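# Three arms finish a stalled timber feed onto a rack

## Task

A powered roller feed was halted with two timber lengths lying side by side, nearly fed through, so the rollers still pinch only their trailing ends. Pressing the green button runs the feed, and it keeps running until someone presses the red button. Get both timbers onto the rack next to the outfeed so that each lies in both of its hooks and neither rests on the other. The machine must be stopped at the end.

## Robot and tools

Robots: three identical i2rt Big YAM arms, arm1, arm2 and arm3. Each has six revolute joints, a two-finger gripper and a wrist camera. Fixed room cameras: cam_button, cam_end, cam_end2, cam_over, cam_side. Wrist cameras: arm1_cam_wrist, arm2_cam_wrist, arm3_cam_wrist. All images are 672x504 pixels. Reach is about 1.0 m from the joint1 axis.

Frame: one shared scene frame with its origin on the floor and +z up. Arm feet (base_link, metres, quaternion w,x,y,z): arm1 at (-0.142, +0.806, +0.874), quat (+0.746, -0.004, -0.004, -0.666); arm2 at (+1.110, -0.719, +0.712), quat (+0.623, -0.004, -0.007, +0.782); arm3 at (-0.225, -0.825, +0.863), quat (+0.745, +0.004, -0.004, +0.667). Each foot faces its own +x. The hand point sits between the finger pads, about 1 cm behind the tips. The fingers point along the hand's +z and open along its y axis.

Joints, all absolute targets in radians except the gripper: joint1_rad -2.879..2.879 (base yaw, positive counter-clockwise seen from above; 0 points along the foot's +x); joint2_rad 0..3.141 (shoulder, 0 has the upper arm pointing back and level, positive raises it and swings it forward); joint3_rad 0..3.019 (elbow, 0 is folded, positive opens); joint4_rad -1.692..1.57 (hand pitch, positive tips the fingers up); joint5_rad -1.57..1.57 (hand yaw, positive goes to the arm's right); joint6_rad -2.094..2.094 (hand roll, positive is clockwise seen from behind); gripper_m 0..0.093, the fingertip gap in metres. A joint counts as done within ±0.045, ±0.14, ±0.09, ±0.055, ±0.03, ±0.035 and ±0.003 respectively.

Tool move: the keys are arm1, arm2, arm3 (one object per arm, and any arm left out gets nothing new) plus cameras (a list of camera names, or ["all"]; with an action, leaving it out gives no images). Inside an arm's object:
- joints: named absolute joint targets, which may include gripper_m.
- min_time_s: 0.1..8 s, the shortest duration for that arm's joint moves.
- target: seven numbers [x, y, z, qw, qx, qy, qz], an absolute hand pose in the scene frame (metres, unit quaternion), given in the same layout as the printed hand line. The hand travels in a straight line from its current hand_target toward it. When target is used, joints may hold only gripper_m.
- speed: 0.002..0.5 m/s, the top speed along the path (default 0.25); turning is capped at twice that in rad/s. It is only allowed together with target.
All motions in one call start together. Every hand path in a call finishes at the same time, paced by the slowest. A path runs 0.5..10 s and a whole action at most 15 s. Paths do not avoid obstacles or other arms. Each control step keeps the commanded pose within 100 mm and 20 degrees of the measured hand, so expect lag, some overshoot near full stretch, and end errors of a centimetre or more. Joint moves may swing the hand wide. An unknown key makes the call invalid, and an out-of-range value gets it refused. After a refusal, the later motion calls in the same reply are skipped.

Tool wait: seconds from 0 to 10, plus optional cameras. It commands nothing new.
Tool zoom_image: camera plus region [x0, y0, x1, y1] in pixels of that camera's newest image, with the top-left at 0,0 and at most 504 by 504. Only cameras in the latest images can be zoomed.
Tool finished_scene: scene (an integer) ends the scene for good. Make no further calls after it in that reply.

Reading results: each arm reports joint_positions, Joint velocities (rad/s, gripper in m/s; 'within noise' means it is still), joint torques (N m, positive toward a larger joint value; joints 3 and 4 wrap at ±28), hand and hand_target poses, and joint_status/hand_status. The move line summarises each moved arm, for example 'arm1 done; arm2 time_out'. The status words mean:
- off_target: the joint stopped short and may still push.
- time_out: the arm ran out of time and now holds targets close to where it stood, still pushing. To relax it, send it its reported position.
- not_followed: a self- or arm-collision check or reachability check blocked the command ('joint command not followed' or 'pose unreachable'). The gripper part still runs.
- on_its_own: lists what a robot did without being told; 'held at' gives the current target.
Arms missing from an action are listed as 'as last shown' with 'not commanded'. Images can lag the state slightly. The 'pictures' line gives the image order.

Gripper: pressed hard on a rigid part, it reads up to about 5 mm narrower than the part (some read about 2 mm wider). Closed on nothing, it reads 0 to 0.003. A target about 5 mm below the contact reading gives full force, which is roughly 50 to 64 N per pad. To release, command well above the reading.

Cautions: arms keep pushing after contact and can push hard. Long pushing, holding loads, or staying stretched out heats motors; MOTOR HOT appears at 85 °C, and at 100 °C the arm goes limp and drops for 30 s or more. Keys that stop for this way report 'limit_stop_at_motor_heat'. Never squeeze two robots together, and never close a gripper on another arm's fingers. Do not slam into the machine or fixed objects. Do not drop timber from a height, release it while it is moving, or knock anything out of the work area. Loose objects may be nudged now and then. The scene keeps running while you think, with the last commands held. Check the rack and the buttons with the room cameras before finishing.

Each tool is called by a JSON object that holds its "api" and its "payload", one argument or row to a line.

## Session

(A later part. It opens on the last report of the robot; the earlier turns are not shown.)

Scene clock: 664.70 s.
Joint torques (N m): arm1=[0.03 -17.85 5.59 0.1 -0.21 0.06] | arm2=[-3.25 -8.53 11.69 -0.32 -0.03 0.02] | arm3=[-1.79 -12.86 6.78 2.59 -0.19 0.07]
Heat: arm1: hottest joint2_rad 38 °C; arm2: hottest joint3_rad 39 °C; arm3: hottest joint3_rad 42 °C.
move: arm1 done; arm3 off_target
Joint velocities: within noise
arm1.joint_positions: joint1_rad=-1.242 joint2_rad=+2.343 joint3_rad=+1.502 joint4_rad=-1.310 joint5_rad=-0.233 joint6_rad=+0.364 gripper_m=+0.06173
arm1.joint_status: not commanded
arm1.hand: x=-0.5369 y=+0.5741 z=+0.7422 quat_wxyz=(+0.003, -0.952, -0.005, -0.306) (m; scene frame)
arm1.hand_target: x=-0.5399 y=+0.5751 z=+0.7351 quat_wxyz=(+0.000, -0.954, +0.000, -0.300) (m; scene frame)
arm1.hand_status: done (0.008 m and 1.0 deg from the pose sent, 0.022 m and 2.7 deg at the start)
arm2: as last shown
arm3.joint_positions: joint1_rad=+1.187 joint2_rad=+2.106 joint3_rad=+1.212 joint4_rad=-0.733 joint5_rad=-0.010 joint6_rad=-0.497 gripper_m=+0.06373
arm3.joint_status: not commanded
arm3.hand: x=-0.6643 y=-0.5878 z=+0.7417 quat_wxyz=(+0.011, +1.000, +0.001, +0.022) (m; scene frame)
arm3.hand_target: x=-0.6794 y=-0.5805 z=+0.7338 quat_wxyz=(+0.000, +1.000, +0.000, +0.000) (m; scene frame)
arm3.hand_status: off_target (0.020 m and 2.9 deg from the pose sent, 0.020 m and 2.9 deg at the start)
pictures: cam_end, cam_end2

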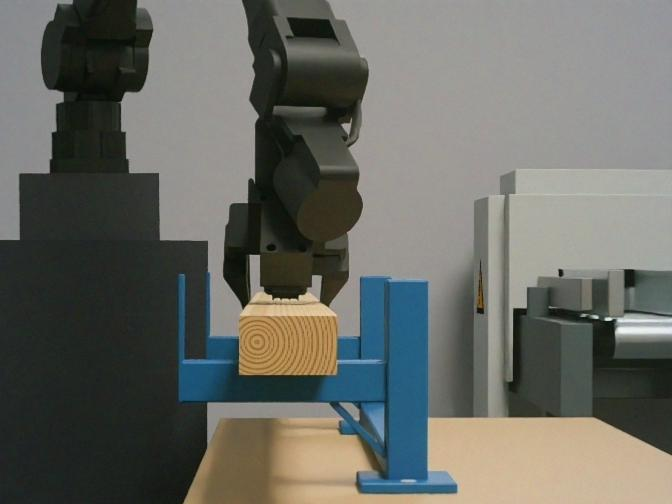

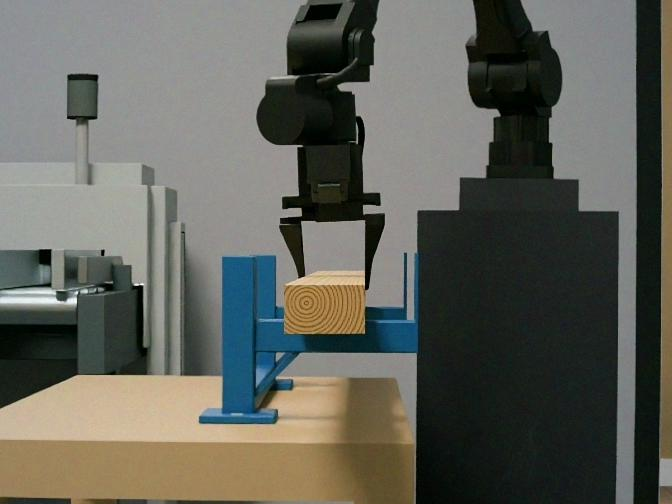

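{"api": "move", "payload": {
  "arm1": {"target":[-0.54,0.575,0.725,0,0.956,0,0.293],"speed":0.04}
}}

{"api": "move", "payload": {
  "arm1": {"joints":{"gripper_m":0.068}},
  "arm3": {"joints":{"gripper_m":0.068}}
}}

{"api": "move", "payload": {
  "arm1": {"joints":{"gripper_m":0.085}},
  "arm3": {"joints":{"gripper_m":0.085}},
  "cameras": ["cam_end","cam_end2"]
}}

Scene clock: 678.43 s.
Joint torques (N m): arm1=[-0.09 -16.85 5.27 1.24 -0.11 0.09] | arm2=[-3.31 -8.59 11.67 -0.31 -0.03 0.01] | arm3=[-1.85 -12.86 6.78 2.58 -0.19 0.07]
Heat: arm1: hottest joint2_rad 36 °C; arm2: hottest joint3_rad 39 °C; arm3: hottest joint3_rad 41 °C.
move: arm1 off_target
Joint velocities: within noise
arm1.joint_positions: joint1_rad=-1.242 joint2_rad=+2.342 joint3_rad=+1.498 joint4_rad=-1.302 joint5_rad=-0.232 joint6_rad=+0.366 gripper_m=+0.06173
arm1.joint_status: not commanded
arm1.hand: x=-0.5371 y=+0.5742 z=+0.7410 quat_wxyz=(+0.003, -0.953, -0.005, -0.303) (m; scene frame)
arm1.hand_target: x=-0.5398 y=+0.5751 z=+0.7255 quat_wxyz=(+0.000, -0.956, +0.000, -0.293) (m; scene frame)
arm1.hand_status: off_target (0.016 m and 1.4 deg from the pose sent, 0.018 m and 1.7 deg at the start)
arm2.joint_positions: joint1_rad=-0.015 joint2_rad=+1.287 joint3_rad=+1.025 joint4_rad=-1.356 joint5_rad=-0.013 joint6_rad=+0.210 gripper_m=+0.00050
arm2.joint_status: not commanded
arm2.hand: x=+1.0359 y=-0.3893 z=+0.8794 quat_wxyz=(+0.011, +0.707, -0.707, +0.019) (m; scene frame)
arm2.hand_target: x=+1.0362 y=-0.3730 z=+0.8999 quat_wxyz=(+0.000, +0.707, -0.707, +0.000) (m; scene frame)
arm2.hand_status: not commanded
arm3: as last shown
pictures: none

Scene clock: 679.13 s.
Joint torques (N m): arm1=[0.09 -17.2 5.6 -0.27 -0.14 0.05] | arm2=[-3.31 -8.53 11.67 -0.32 -0.03 0.01] | arm3=[-2.02 -13.22 6.89 1.58 -0.02 0.07]
Heat: arm1: hottest joint2_rad 36 °C; arm2: hottest joint3_rad 39 °C; arm3: hottest joint3_rad 41 °C.
move: arm1 done; arm3 done
Joint velocities: within noise
arm1.joint_positions: joint1_rad=-1.243 joint2_rad=+2.345 joint3_rad=+1.495 joint4_rad=-1.268 joint5_rad=-0.231 joint6_rad=+0.369 gripper_m=+0.06794
arm1.joint_status: all done
arm1.hand: x=-0.5411 y=+0.5726 z=+0.7352 quat_wxyz=(-0.002, -0.957, -0.005, -0.291) (m; scene frame)
arm1.hand_target: x=-0.5397 y=+0.5751 z=+0.7255 quat_wxyz=(+0.000, -0.956, +0.000, -0.293) (m; scene frame)
arm1.hand_status: not commanded
arm2: as last shown
arm3.joint_positions: joint1_rad=+1.188 joint2_rad=+2.110 joint3_rad=+1.211 joint4_rad=-0.704 joint5_rad=-0.015 joint6_rad=-0.496 gripper_m=+0.06797
arm3.joint_status: all done
arm3.hand: x=-0.6696 y=-0.5865 z=+0.7390 quat_wxyz=(+0.008, +1.000, +0.001, +0.011) (m; scene frame)
arm3.hand_target: x=-0.6794 y=-0.5802 z=+0.7339 quat_wxyz=(+0.000, +1.000, +0.000, +0.000) (m; scene frame)
arm3.hand_status: not commanded
pictures: none

Scene clock: 679.67 s.
Joint torques (N m): arm1=[0.5 -17.03 5.6 -0.24 -0.15 0.06] | arm2=[-3.25 -8.59 11.67 -0.32 -0.03 0.01] | arm3=[-1.96 -13.33 6.91 0.99 -0.04 0.06]
Heat: arm1: hottest joint2_rad 36 °C; arm2: hottest joint3_rad 39 °C; arm3: hottest joint3_rad 41 °C.
move: arm1 done; arm3 done
Joint velocities: within noise
arm1.joint_positions: joint1_rad=-1.243 joint2_rad=+2.345 joint3_rad=+1.495 joint4_rad=-1.268 joint5_rad=-0.231 joint6_rad=+0.369 gripper_m=+0.08483
arm1.joint_status: all done
arm1.hand: x=-0.5411 y=+0.5726 z=+0.7352 quat_wxyz=(-0.002, -0.957, -0.005, -0.291) (m; scene frame)
arm1.hand_target: x=-0.5397 y=+0.5751 z=+0.7255 quat_wxyz=(+0.000, -0.956, +0.000, -0.293) (m; scene frame)
arm1.hand_status: not commanded
arm2: as last shown
arm3.joint_positions: joint1_rad=+1.188 joint2_rad=+2.110 joint3_rad=+1.211 joint4_rad=-0.686 joint5_rad=-0.014 joint6_rad=-0.496 gripper_m=+0.08485
arm3.joint_status: all done
arm3.hand: x=-0.6734 y=-0.5843 z=+0.7389 quat_wxyz=(+0.004, +1.000, +0.001, +0.003) (m; scene frame)
arm3.hand_target: x=-0.6795 y=-0.5802 z=+0.7340 quat_wxyz=(+0.000, +1.000, +0.000, +0.000) (m; scene frame)
arm3.hand_status: not commanded
pictures: cam_end, cam_end2

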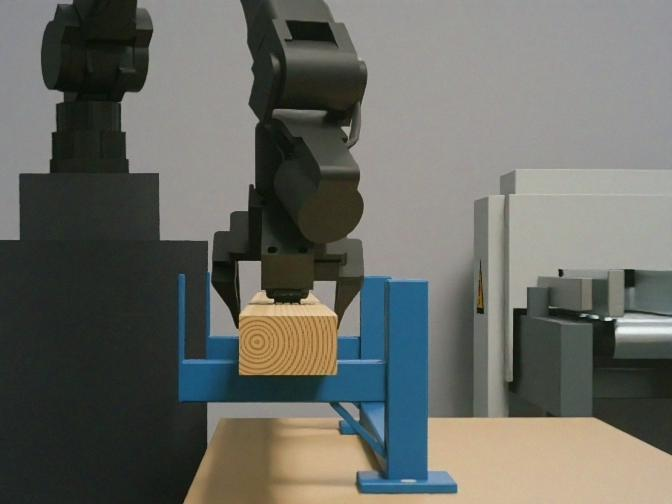

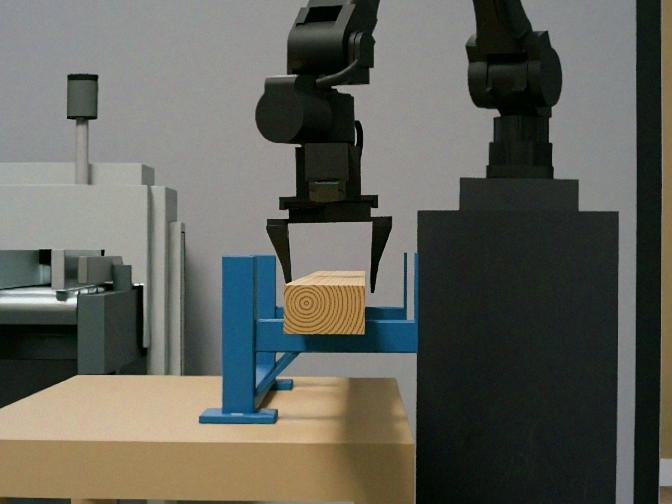

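{"api": "move", "payload": {
  "arm1": {"target":[-0.61,0.573,0.86,0,0.956,0,0.293],"speed":0.12},
  "arm3": {"target":[-0.678,-0.587,0.88,0,1,0,0],"speed":0.12},
  "cameras": ["cam_end","cam_end2","cam_over","cam_side"]
}}

Scene clock: 685.47 s.
Joint torques (N m): arm1=[-0.38 -20.07 10.62 -1.44 -0.03 -0.09] | arm2=[-3.25 -8.59 11.67 -0.32 -0.03 0.01] | arm3=[-1.38 -13.51 10.15 0.24 -0.05 0.14]
Heat: arm1: hottest joint2_rad 36 °C; arm2: hottest joint3_rad 39 °C; arm3: hottest joint3_rad 41 °C.
move: arm1 off_target; arm3 off_target
Joint velocities: within noise
arm1.joint_positions: joint1_rad=-1.281 joint2_rad=+2.274 joint3_rad=+1.728 joint4_rad=-1.610 joint5_rad=-0.211 joint6_rad=+0.347 gripper_m=+0.08492
arm1.joint_status: not commanded
arm1.hand: x=-0.5969 y=+0.5730 z=+0.8496 quat_wxyz=(+0.006, -0.953, +0.002, -0.304) (m; scene frame)
arm1.hand_target: x=-0.6097 y=+0.5732 z=+0.8602 quat_wxyz=(+0.000, -0.956, +0.000, -0.293) (m; scene frame)
arm1.hand_status: off_target (0.017 m and 1.5 deg from the pose sent, 0.143 m and 0.7 deg at the start)
arm2: as last shown
arm3.joint_positions: joint1_rad=+1.188 joint2_rad=+1.860 joint3_rad=+1.232 joint4_rad=-0.980 joint5_rad=-0.014 joint6_rad=-0.496 gripper_m=+0.08494
arm3.joint_status: not commanded
arm3.hand: x=-0.6613 y=-0.5925 z=+0.8670 quat_wxyz=(+0.009, +1.000, +0.001, +0.014) (m; scene frame)
arm3.hand_target: x=-0.6776 y=-0.5872 z=+0.8804 quat_wxyz=(+0.000, +1.000, +0.000, +0.000) (m; scene frame)
arm3.hand_status: off_target (0.022 m and 1.9 deg from the pose sent, 0.141 m and 0.6 deg at the start)
pictures: cam_end, cam_end2, cam_over, cam_side

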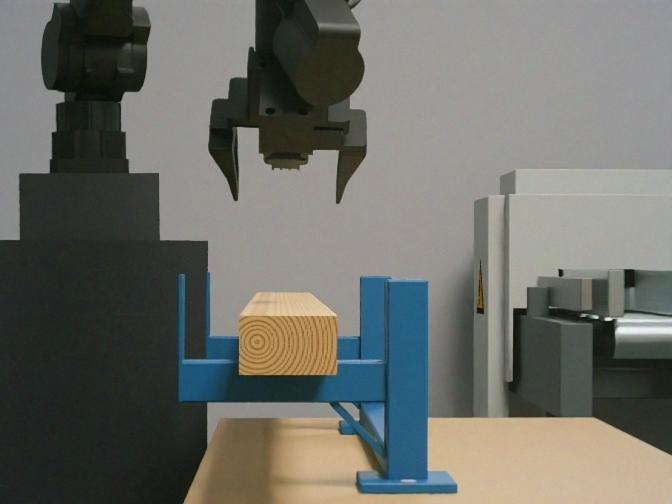

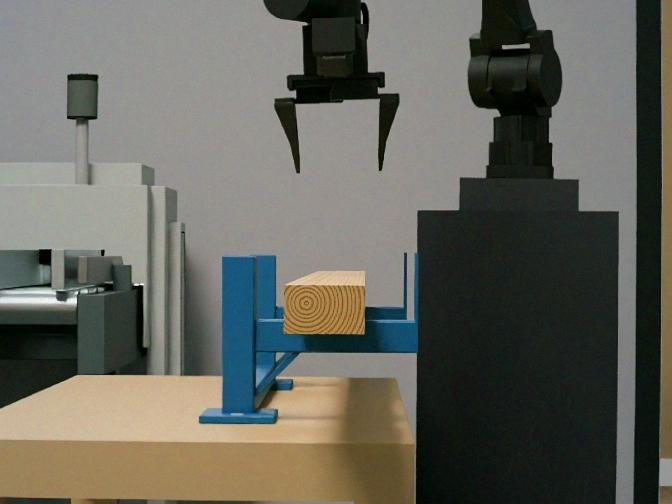

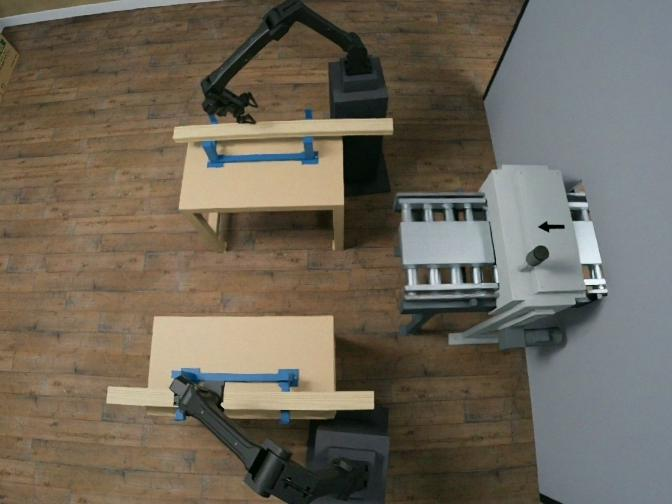

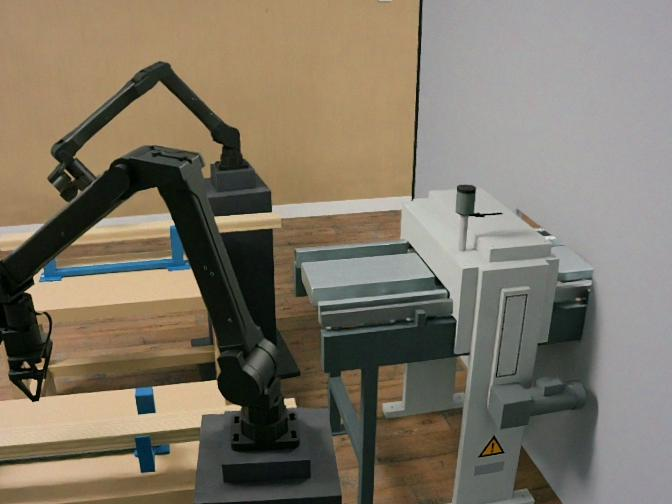

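{"api": "move", "payload": {
  "arm1": {"target":[-0.38,0.5,1.0,0,1,0,0],"speed":0.2},
  "arm3": {"target":[-0.5,-0.55,1.0,0,1,0,0],"speed":0.2},
  "cameras": ["arm1_cam_wrist","arm3_cam_wrist"]
}}

Scene clock: 718.40 s.
Joint torques (N m): arm1=[1.14 -9.82 9.44 0.62 0.12 0.09] | arm2=[-3.25 -8.59 11.66 -0.31 -0.03 0.01] | arm3=[-2.43 -9 7.8 0.32 -0.08 -0.07]
Heat: arm1: hottest joint2_rad 34 °C; arm2: hottest joint3_rad 40 °C; arm3: hottest joint3_rad 39 °C.
move: arm1 done; arm3 done
Joint velocities: within noise
arm1.joint_positions: joint1_rad=-0.772 joint2_rad=+1.435 joint3_rad=+1.049 joint4_rad=-1.202 joint5_rad=+0.005 joint6_rad=+0.909 gripper_m=+0.08492
arm1.joint_status: not commanded
arm1.hand: x=-0.3800 y=+0.5024 z=+1.0002 quat_wxyz=(+0.003, -1.000, -0.002, -0.004) (m; scene frame)
arm1.hand_target: x=-0.3800 y=+0.4999 z=+1.0000 quat_wxyz=(+0.000, -1.000, +0.000, +0.000) (m; scene frame)
arm1.hand_status: done (0.002 m and 0.6 deg from the pose sent, 0.274 m and 35.5 deg at the start)
arm2: as last shown
arm3.joint_positions: joint1_rad=+0.897 joint2_rad=+1.429 joint3_rad=+1.079 joint4_rad=-1.214 joint5_rad=-0.011 joint6_rad=-0.781 gripper_m=+0.08494
arm3.joint_status: not commanded
arm3.hand: x=-0.5060 y=-0.5479 z=+1.0021 quat_wxyz=(-0.004, +1.000, -0.002, -0.006) (m; scene frame)
arm3.hand_target: x=-0.5000 y=-0.5500 z=+1.0000 quat_wxyz=(+0.000, +1.000, +0.000, +0.000) (m; scene frame)
arm3.hand_status: done (0.007 m and 0.9 deg from the pose sent, 0.213 m and 1.9 deg at the start)
pictures: arm1_cam_wrist, arm3_cam_wrist

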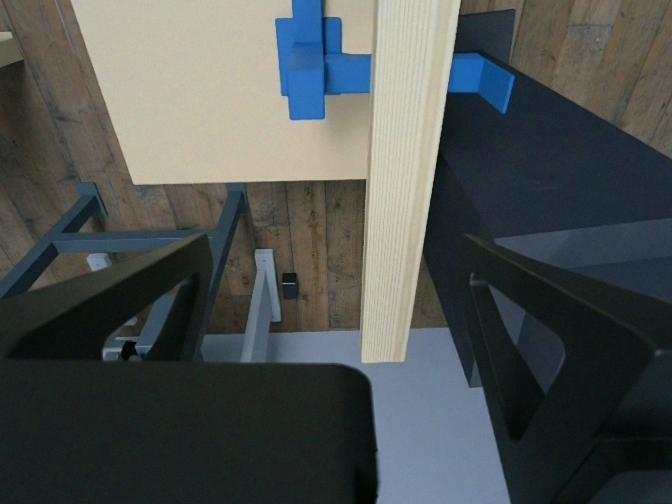

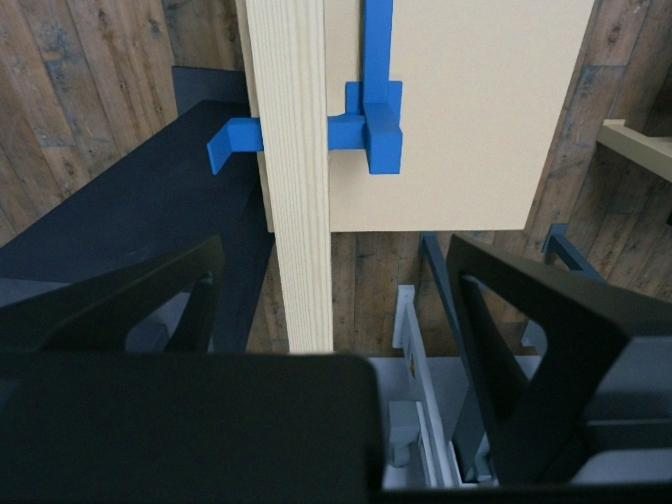

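{"api": "move", "payload": {
  "arm1": {"target":[-0.26,0.45,1.0,0,1,0,0],"speed":0.2},
  "arm3": {"target":[-0.35,-0.5,1.0,0,1,0,0],"speed":0.2},
  "cameras": ["arm1_cam_wrist","arm3_cam_wrist"]
}}

Scene clock: 728.20 s.
Joint torques (N m): arm1=[0.91 -9.7 9.72 0.59 0.14 0.11] | arm2=[-3.25 -8.53 11.67 -0.32 -0.03 0.01] | arm3=[-2.26 -7.71 7.92 0.29 -0.22 -0.01]
Heat: arm1: hottest joint2_rad 33 °C; arm2: hottest joint3_rad 40 °C; arm3: hottest joint3_rad 39 °C.
move: arm1 done; arm3 done
Joint velocities: within noise
arm1.joint_positions: joint1_rad=-0.434 joint2_rad=+1.409 joint3_rad=+1.012 joint4_rad=-1.202 joint5_rad=+0.003 joint6_rad=+1.247 gripper_m=+0.08492
arm1.joint_status: not commanded
arm1.hand: x=-0.2603 y=+0.4542 z=+0.9973 quat_wxyz=(+0.008, -1.000, -0.002, -0.004) (m; scene frame)
arm1.hand_target: x=-0.2599 y=+0.4501 z=+1.0000 quat_wxyz=(+0.000, -1.000, +0.000, +0.000) (m; scene frame)
arm1.hand_status: done (0.005 m and 1.0 deg from the pose sent, 0.131 m and 0.6 deg at the start)
arm2: as last shown
arm3.joint_positions: joint1_rad=+0.482 joint2_rad=+1.330 joint3_rad=+0.973 joint4_rad=-1.217 joint5_rad=-0.003 joint6_rad=-1.196 gripper_m=+0.08494
arm3.joint_status: not commanded
arm3.hand: x=-0.3535 y=-0.4961 z=+1.0000 quat_wxyz=(-0.004, +1.000, -0.002, -0.001) (m; scene frame)
arm3.hand_target: x=-0.3501 y=-0.5000 z=+0.9999 quat_wxyz=(+0.000, +1.000, +0.000, +0.000) (m; scene frame)
arm3.hand_status: done (0.005 m and 0.6 deg from the pose sent, 0.163 m and 0.9 deg at the start)
pictures: arm1_cam_wrist, arm3_cam_wrist

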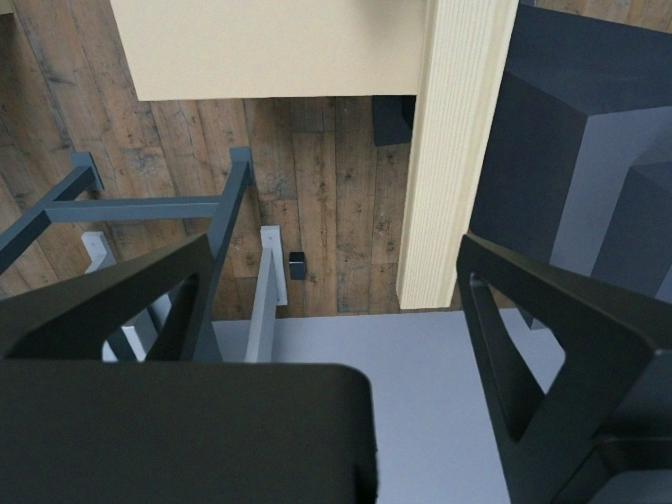

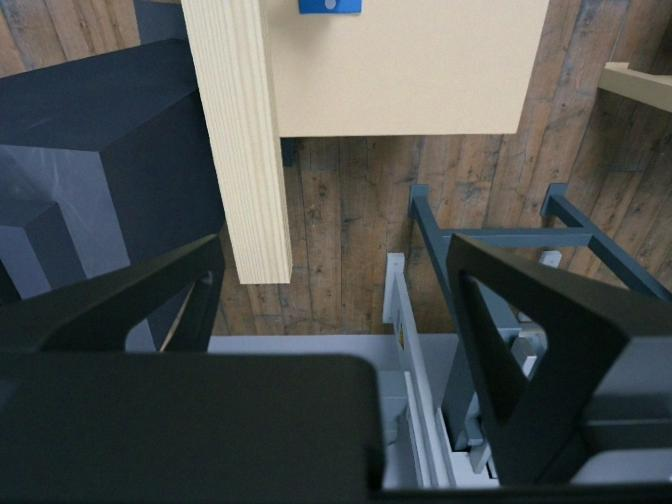

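{"api": "finished_scene", "payload": {
  "scene": 1
}}

The scene is finished: the task was done.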